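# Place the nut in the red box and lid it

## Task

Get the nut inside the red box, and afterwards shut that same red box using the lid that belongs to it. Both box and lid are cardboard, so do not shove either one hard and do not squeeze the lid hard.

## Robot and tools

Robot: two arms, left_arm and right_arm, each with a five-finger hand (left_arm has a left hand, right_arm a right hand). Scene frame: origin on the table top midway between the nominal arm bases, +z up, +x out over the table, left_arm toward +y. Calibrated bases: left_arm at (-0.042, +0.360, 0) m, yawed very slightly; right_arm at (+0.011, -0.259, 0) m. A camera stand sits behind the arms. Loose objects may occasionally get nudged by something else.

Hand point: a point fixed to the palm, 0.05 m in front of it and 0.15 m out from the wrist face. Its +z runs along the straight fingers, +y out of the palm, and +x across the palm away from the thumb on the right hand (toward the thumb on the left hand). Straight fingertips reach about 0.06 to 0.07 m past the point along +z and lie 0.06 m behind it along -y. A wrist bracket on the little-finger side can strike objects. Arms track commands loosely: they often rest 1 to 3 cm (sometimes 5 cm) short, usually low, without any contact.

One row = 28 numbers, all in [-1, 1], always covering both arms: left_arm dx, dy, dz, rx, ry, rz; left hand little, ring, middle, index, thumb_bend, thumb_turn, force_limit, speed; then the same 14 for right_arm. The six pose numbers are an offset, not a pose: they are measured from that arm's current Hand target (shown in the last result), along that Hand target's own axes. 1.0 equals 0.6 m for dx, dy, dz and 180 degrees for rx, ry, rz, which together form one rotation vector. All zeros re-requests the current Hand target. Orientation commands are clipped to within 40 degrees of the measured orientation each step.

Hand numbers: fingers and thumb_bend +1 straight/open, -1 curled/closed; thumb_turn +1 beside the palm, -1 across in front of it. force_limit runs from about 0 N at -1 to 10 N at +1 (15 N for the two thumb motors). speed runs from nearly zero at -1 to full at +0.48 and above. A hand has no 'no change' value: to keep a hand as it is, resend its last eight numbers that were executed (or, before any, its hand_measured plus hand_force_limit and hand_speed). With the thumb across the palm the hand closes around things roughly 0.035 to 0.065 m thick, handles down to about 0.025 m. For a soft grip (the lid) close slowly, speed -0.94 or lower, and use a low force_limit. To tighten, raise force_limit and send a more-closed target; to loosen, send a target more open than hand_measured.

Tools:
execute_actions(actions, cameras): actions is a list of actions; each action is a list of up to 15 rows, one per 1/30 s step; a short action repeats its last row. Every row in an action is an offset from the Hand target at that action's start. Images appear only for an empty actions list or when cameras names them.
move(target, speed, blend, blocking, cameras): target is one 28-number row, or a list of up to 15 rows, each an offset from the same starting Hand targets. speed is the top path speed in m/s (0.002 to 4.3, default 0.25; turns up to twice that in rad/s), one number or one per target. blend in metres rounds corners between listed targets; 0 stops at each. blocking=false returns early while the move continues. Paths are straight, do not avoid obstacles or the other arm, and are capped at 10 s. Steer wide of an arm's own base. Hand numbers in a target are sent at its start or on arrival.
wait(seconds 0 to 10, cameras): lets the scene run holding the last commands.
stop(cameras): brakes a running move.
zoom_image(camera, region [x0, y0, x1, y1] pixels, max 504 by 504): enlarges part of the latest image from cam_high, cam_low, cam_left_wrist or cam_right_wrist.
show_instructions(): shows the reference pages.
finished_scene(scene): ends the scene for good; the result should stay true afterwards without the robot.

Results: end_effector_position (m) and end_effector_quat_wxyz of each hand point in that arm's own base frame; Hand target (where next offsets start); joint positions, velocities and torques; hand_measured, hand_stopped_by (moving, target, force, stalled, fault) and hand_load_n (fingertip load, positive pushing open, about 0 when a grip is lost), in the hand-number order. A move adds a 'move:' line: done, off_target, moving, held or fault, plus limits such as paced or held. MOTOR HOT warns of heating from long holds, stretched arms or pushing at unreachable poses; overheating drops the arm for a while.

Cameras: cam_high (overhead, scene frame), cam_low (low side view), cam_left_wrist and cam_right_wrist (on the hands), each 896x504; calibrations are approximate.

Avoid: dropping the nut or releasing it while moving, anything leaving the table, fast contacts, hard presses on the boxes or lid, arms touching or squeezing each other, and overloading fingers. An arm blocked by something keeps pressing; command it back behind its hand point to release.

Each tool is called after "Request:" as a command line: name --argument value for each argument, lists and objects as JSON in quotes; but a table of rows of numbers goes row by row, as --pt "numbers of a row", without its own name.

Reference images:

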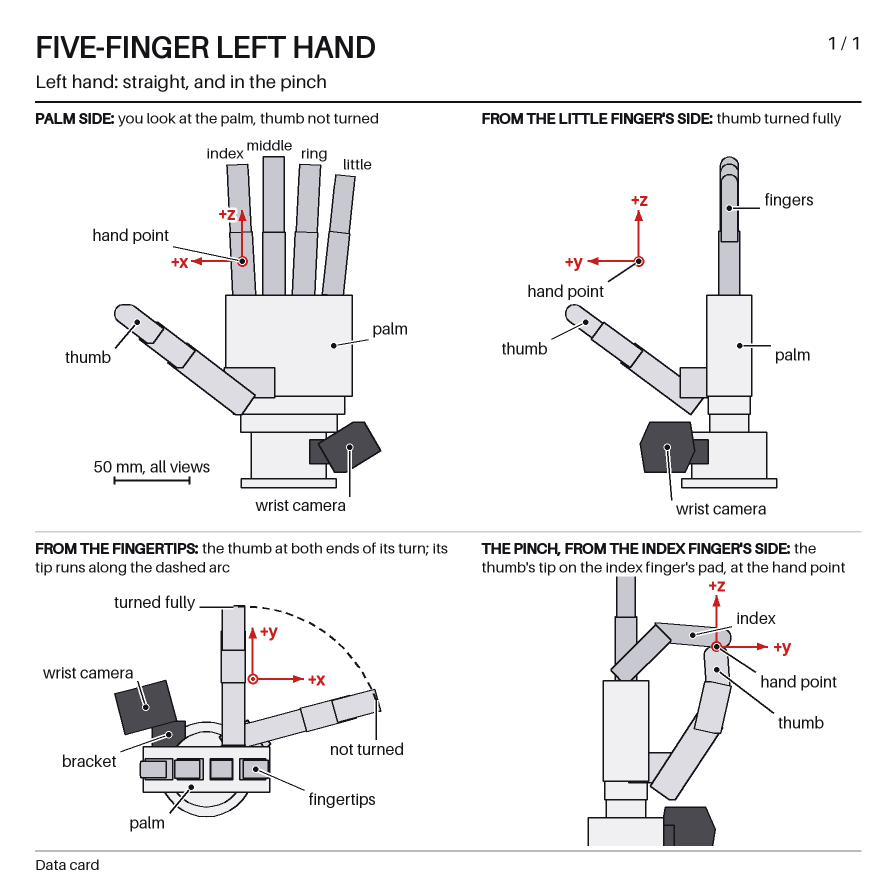

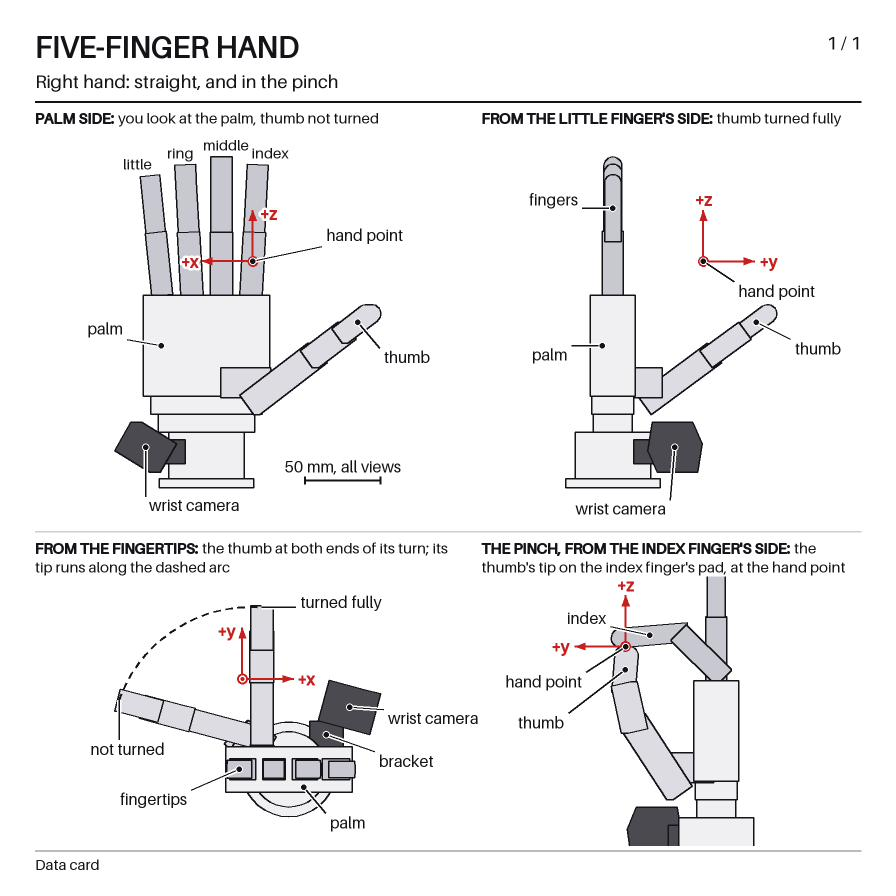

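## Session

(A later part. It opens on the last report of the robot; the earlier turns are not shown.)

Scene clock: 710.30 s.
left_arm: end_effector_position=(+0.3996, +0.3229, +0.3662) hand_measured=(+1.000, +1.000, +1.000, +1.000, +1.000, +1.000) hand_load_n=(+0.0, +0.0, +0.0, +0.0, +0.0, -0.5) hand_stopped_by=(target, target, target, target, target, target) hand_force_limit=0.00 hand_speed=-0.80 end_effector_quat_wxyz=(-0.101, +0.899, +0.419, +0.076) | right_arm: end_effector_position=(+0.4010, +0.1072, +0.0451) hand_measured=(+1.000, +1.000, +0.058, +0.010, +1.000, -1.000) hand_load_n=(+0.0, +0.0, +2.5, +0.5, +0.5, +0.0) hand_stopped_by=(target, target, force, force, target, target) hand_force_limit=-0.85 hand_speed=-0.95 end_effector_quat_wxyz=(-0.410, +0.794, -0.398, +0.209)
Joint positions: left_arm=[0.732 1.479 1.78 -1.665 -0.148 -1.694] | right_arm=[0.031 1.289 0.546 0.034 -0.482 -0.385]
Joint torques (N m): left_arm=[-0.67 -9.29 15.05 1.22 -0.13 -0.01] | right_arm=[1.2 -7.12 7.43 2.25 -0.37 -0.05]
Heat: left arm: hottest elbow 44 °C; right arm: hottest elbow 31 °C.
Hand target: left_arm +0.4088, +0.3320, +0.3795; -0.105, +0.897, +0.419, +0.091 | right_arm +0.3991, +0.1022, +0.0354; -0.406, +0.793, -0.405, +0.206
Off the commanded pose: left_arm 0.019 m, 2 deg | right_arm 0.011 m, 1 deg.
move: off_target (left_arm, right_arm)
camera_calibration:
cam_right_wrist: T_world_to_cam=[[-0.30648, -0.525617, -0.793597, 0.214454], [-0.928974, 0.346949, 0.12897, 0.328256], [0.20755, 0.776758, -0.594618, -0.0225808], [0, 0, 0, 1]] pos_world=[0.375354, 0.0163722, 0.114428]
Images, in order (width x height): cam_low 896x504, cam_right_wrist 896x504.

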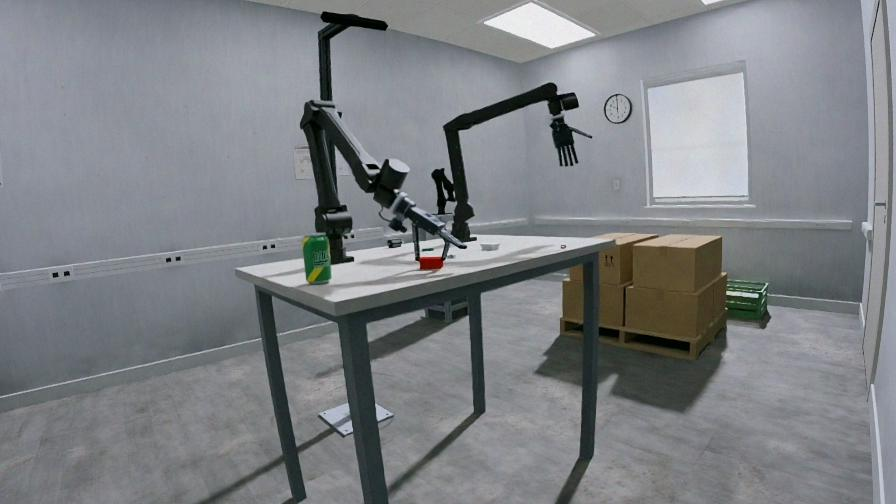

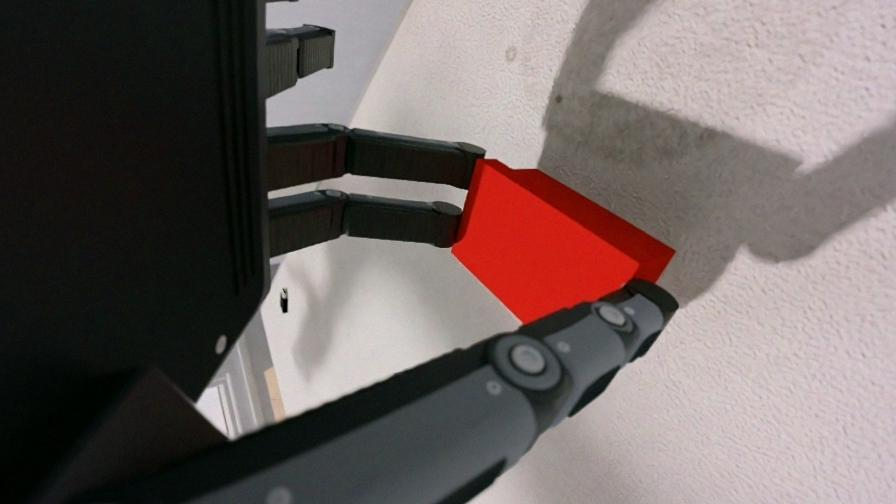

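Request:
zoom_image --camera "cam_low" --region '[415, 253, 450, 273]'

Request:
zoom_image --camera "cam_right_wrist" --region '[460, 140, 580, 230]'

Request:
zoom_image --camera "cam_right_wrist" --region '[580, 210, 700, 310]'

Scaled by 14.400 from the camera's 896x504 image, which has a finer 1280x720 frame.

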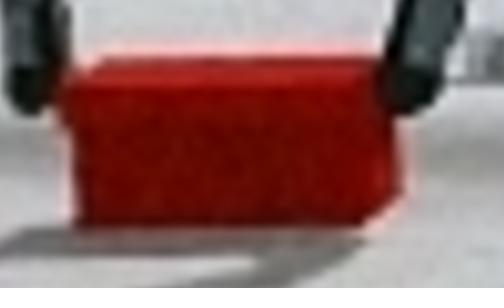

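Scaled by 4.200 from the camera's 896x504 image, which has a finer 1280x720 frame.

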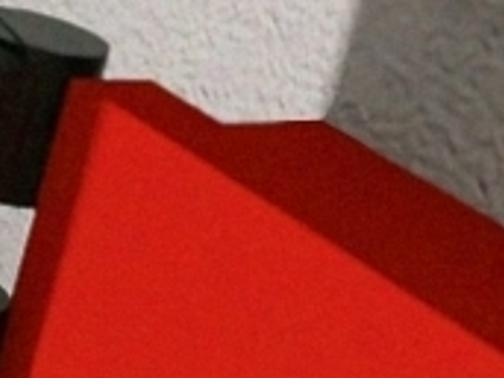

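Scaled by 4.200 from the camera's 896x504 image, which has a finer 1280x720 frame.

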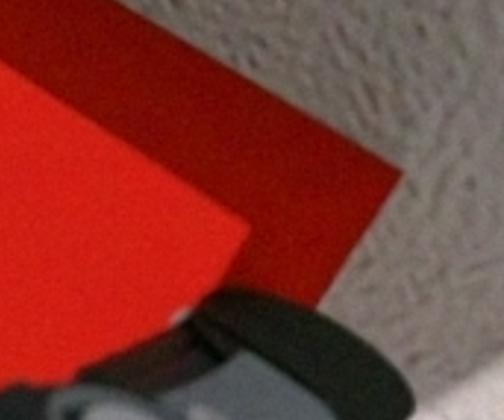

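Request:
move --target '[0,0,0,0,0,0,1,1,1,1,1,1,0,-0.8,0.0053,-0.016,-0.0026,0,0,0,1,1,-0.02,-0.05,1,-1,-0.85,-0.95]' --speed 0.02 --cameras '["cam_right_wrist","cam_low"]'

Request:
zoom_image --camera "cam_low" --region '[415, 253, 450, 273]'

Request:
zoom_image --camera "cam_right_wrist" --region '[460, 140, 580, 230]'

Request:
zoom_image --camera "cam_right_wrist" --region '[580, 210, 700, 310]'

Scene clock: 756.07 s.
left_arm: end_effector_position=(+0.3996, +0.3229, +0.3662) hand_measured=(+1.000, +1.000, +1.000, +1.000, +1.000, +1.000) hand_load_n=(+0.0, +0.0, +0.0, +0.0, +0.0, +0.0) hand_stopped_by=(target, target, target, target, target, target) hand_force_limit=0.00 hand_speed=-0.80 end_effector_quat_wxyz=(-0.101, +0.899, +0.419, +0.076) | right_arm: end_effector_position=(+0.4008, +0.1072, +0.0450) hand_measured=(+1.000, +1.000, +0.058, +0.010, +1.000, -1.000) hand_load_n=(+0.0, +0.0, +3.0, +1.0, +0.5, -0.5) hand_stopped_by=(target, target, force, force, target, target) hand_force_limit=-0.85 hand_speed=-0.95 end_effector_quat_wxyz=(-0.410, +0.794, -0.398, +0.209)
Joint positions: left_arm=[0.732 1.479 1.78 -1.665 -0.148 -1.694] | right_arm=[0.031 1.289 0.546 0.033 -0.482 -0.385]
Joint torques (N m): left_arm=[-0.85 -9.23 15.06 1.24 -0.14 -0.01] | right_arm=[1.08 -7.71 9.48 0.9 -0.39 -0.05]
Heat: left arm: hottest elbow 45 °C; right arm: hottest elbow 31 °C.
Hand target: left_arm +0.4088, +0.3320, +0.3795; -0.105, +0.897, +0.419, +0.091 | right_arm +0.4045, +0.1022, +0.0441; -0.406, +0.793, -0.405, +0.206
Off the commanded pose: left_arm 0.019 m, 2 deg | right_arm 0.006 m, 1 deg.
move: off_target (left_arm)
camera_calibration:
cam_right_wrist: T_world_to_cam=[[-0.30709, -0.525656, -0.793336, 0.214545], [-0.928885, 0.346917, 0.129696, 0.328061], [0.207046, 0.776746, -0.594808, -0.022408], [0, 0, 0, 1]] pos_world=[0.375255, 0.0163722, 0.114329]
Images, in order (width x height): cam_low 896x504, cam_right_wrist 896x504.

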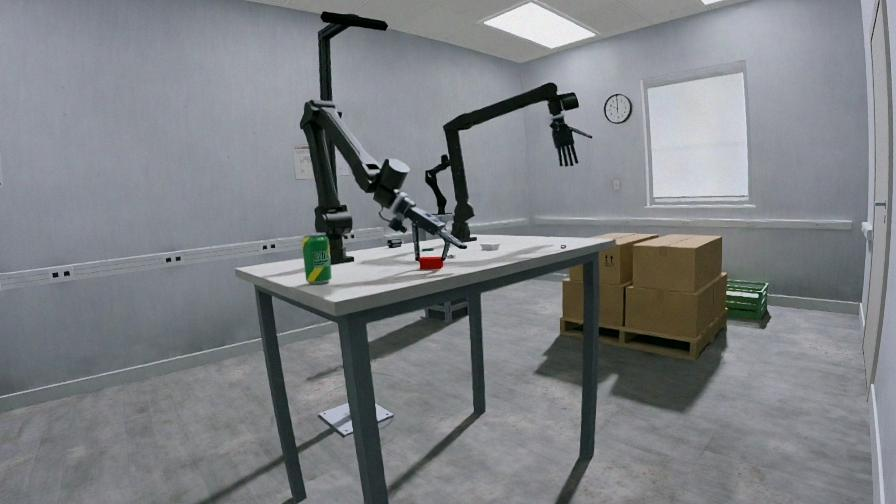

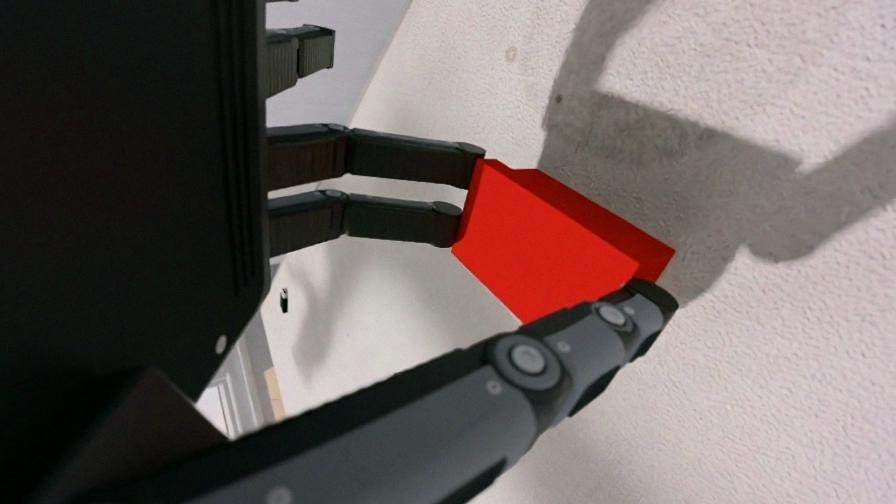

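Scaled by 14.400 from the camera's 896x504 image, which has a finer 1280x720 frame.

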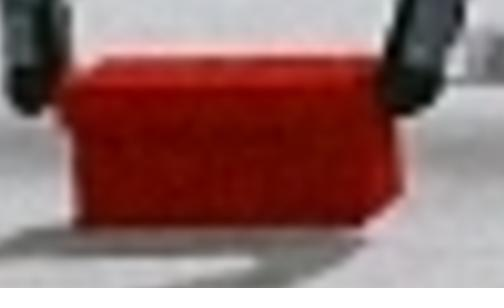

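Scaled by 4.200 from the camera's 896x504 image, which has a finer 1280x720 frame.

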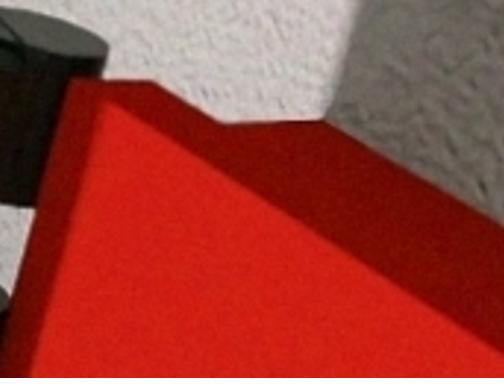

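Scaled by 4.200 from the camera's 896x504 image, which has a finer 1280x720 frame.

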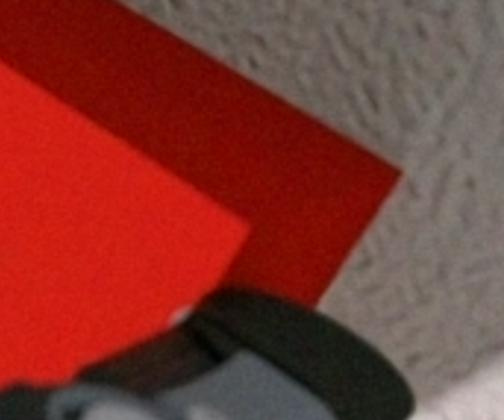

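Request:
move --target '[0,0,0,0,0,0,1,1,1,1,1,1,0,-0.8,0,0,0,0,0,0,1,1,0.14,0.10,1,-1,-0.85,-0.95]' --speed 0.02 --cameras '["cam_right_wrist","cam_low"]'

Request:
zoom_image --camera "cam_low" --region '[415, 253, 450, 273]'

Request:
zoom_image --camera "cam_right_wrist" --region '[430, 130, 700, 340]'

Scene clock: 759.27 s.
left_arm: end_effector_position=(+0.3996, +0.3229, +0.3662) hand_measured=(+1.000, +1.000, +1.000, +1.000, +1.000, +1.000) hand_load_n=(+0.0, +0.0, +0.0, +0.0, +0.0, +0.0) hand_stopped_by=(target, target, target, target, target, target) hand_force_limit=0.00 hand_speed=-0.80 end_effector_quat_wxyz=(-0.101, +0.899, +0.419, +0.076) | right_arm: end_effector_position=(+0.3997, +0.1069, +0.0437) hand_measured=(+1.000, +1.000, +0.140, +0.100, +1.000, -1.000) hand_load_n=(+0.0, +0.0, +0.0, +0.0, +0.0, +0.0) hand_stopped_by=(target, target, target, target, target, target) hand_force_limit=-0.85 hand_speed=-0.95 end_effector_quat_wxyz=(-0.408, +0.794, -0.400, +0.206)
Joint positions: left_arm=[0.732 1.479 1.78 -1.665 -0.148 -1.694] | right_arm=[0.03 1.291 0.546 0.028 -0.482 -0.385]
Joint torques (N m): left_arm=[-0.91 -9.23 15.06 1.25 -0.13 0] | right_arm=[1.14 -7.94 9.47 1.17 -0.39 -0.05]
Heat: left arm: hottest elbow 45 °C; right arm: hottest elbow 32 °C.
Hand target: left_arm +0.4088, +0.3320, +0.3795; -0.105, +0.897, +0.419, +0.091 | right_arm +0.4046, +0.1022, +0.0442; -0.406, +0.793, -0.405, +0.206
Off the commanded pose: left_arm 0.019 m, 2 deg | right_arm 0.007 m, 1 deg.
move: off_target (left_arm)
camera_calibration:
cam_right_wrist: T_world_to_cam=[[-0.312955, -0.525602, -0.791076, 0.215143], [-0.927701, 0.347666, 0.136011, 0.326415], [0.203543, 0.776448, -0.596405, -0.0212219], [0, 0, 0, 1]] pos_world=[0.374466, 0.0160739, 0.113142]
Images, in order (width x height): cam_low 896x504, cam_right_wrist 896x504.

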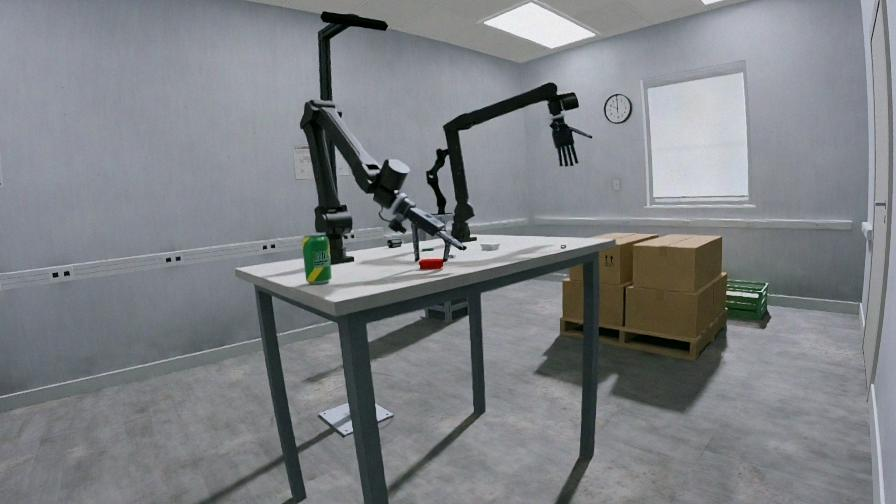

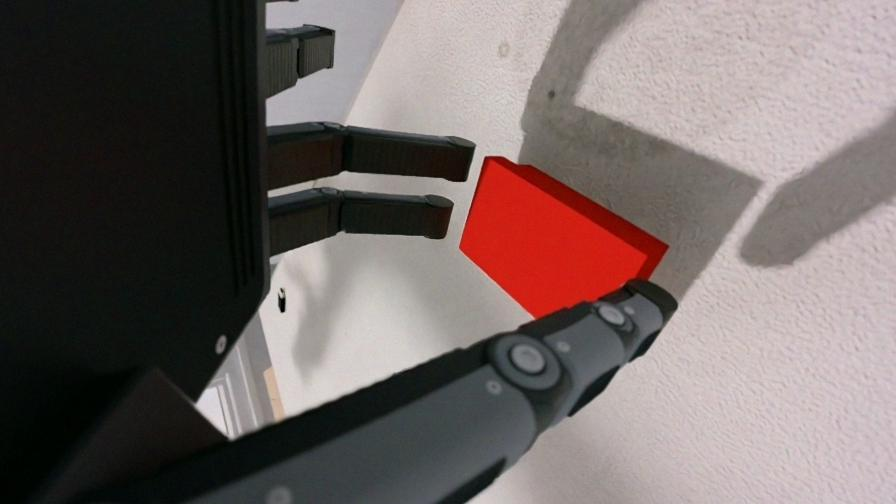

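Scaled by 14.400 from the camera's 896x504 image, which has a finer 1280x720 frame.

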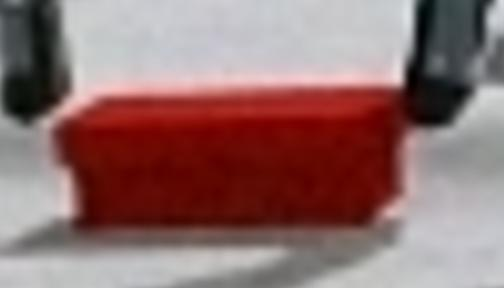

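Scaled by 1.867 from the camera's 896x504 image, which has a finer 1280x720 frame.

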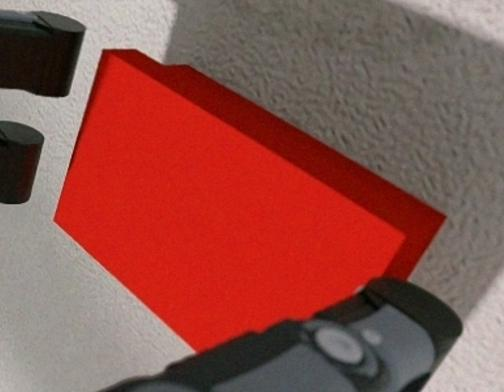

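Request:
move --pt "0 0 0 0 0 0 1 1 1 1 1 1 0 -0.8 0 0 0 0 0 0 1 1 0.8 0.8 1 -1 -0.85 -0.6" --pt "0 0 0 0 0 0 1 1 1 1 1 1 0 -0.8 0 -0.0615 -0.0512 0 0 0 1 1 0.8 0.8 1 -1 -0.85 -0.6" --speed 0.04 --cameras '["cam_right_wrist","cam_low","cam_high"]'

Request:
zoom_image --camera "cam_low" --region '[415, 253, 450, 273]'

Request:
zoom_image --camera "cam_right_wrist" --region '[500, 130, 740, 340]'

Scene clock: 769.93 s.
left_arm: end_effector_position=(+0.3996, +0.3229, +0.3662) hand_measured=(+1.000, +1.000, +1.000, +1.000, +1.000, +1.000) hand_load_n=(+0.0, +0.0, +0.0, +0.0, +0.0, +0.0) hand_stopped_by=(target, target, target, target, target, target) hand_force_limit=0.00 hand_speed=-0.80 end_effector_quat_wxyz=(-0.101, +0.899, +0.419, +0.076) | right_arm: end_effector_position=(+0.3797, +0.1043, +0.0670) hand_measured=(+1.000, +1.000, +0.800, +0.800, +1.000, -1.000) hand_load_n=(+0.0, +0.0, +0.0, +0.0, +0.0, -0.5) hand_stopped_by=(target, target, target, target, target, target) hand_force_limit=-0.85 hand_speed=-0.60 end_effector_quat_wxyz=(-0.395, +0.799, -0.414, +0.184)
Joint positions: left_arm=[0.732 1.479 1.78 -1.665 -0.148 -1.694] | right_arm=[0.024 1.192 0.571 -0.155 -0.483 -0.385]
Joint torques (N m): left_arm=[-0.79 -9.17 15.06 1.25 -0.13 -0.01] | right_arm=[1.14 -8.76 13.29 1.11 -0.53 -0.1]
Heat: left arm: hottest elbow 45 °C; right arm: hottest elbow 32 °C.
Hand target: left_arm +0.4088, +0.3320, +0.3795; -0.105, +0.897, +0.419, +0.091 | right_arm +0.4018, +0.1002, +0.0919; -0.406, +0.793, -0.405, +0.206
Off the commanded pose: left_arm 0.019 m, 2 deg | right_arm 0.034 m, 3 deg.
move: off_target (left_arm, right_arm)
camera_calibration:
cam_right_wrist: T_world_to_cam=[[-0.361671, -0.524558, -0.770735, 0.243069], [-0.916355, 0.352277, 0.190246, 0.297233], [0.171718, 0.775074, -0.60809, 0.0117557], [0, 0, 0, 1]] pos_world=[0.358263, 0.0136835, 0.137943]
Images, in order (width x height): cam_high 896x504, cam_low 896x504, cam_right_wrist 896x504.

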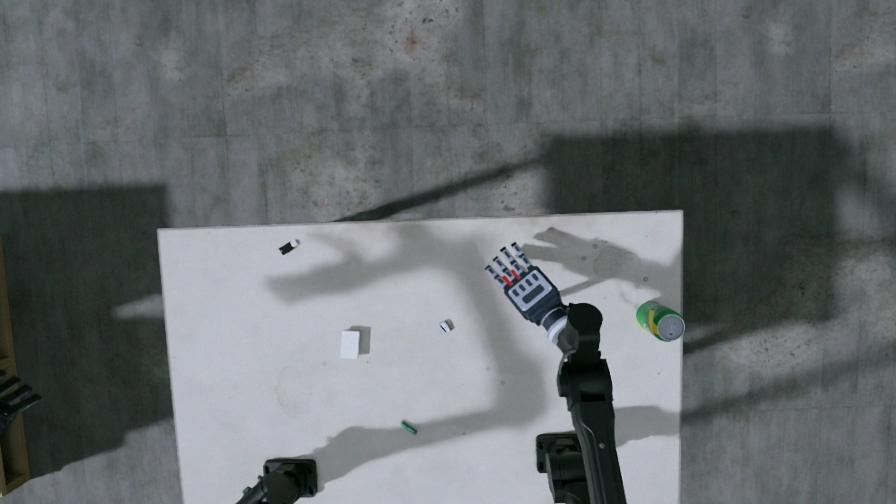

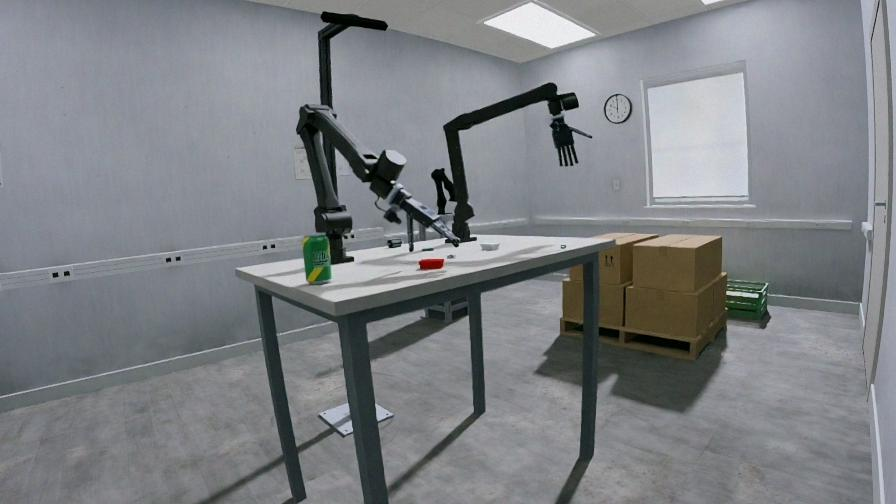

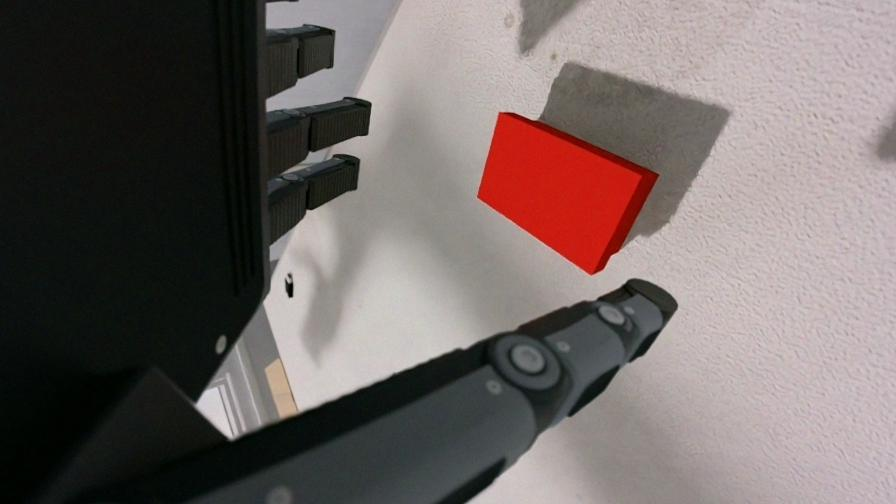

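Scaled by 14.400 from the camera's 896x504 image, which has a finer 1280x720 frame.

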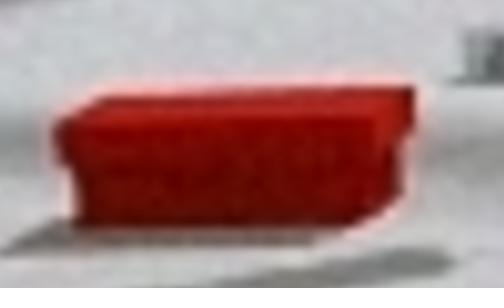

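Scaled by 2.100 from the camera's 896x504 image, which has a finer 1280x720 frame.

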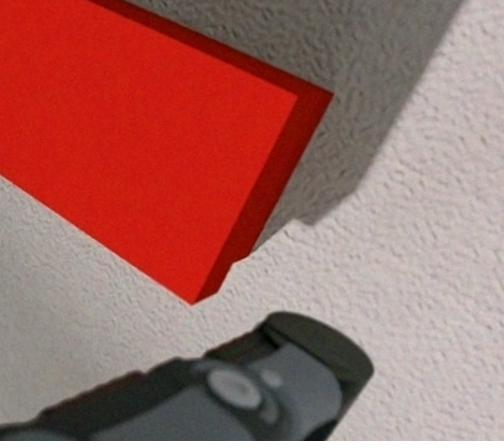

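Request:
finished_scene

The scene is finished: the task was done.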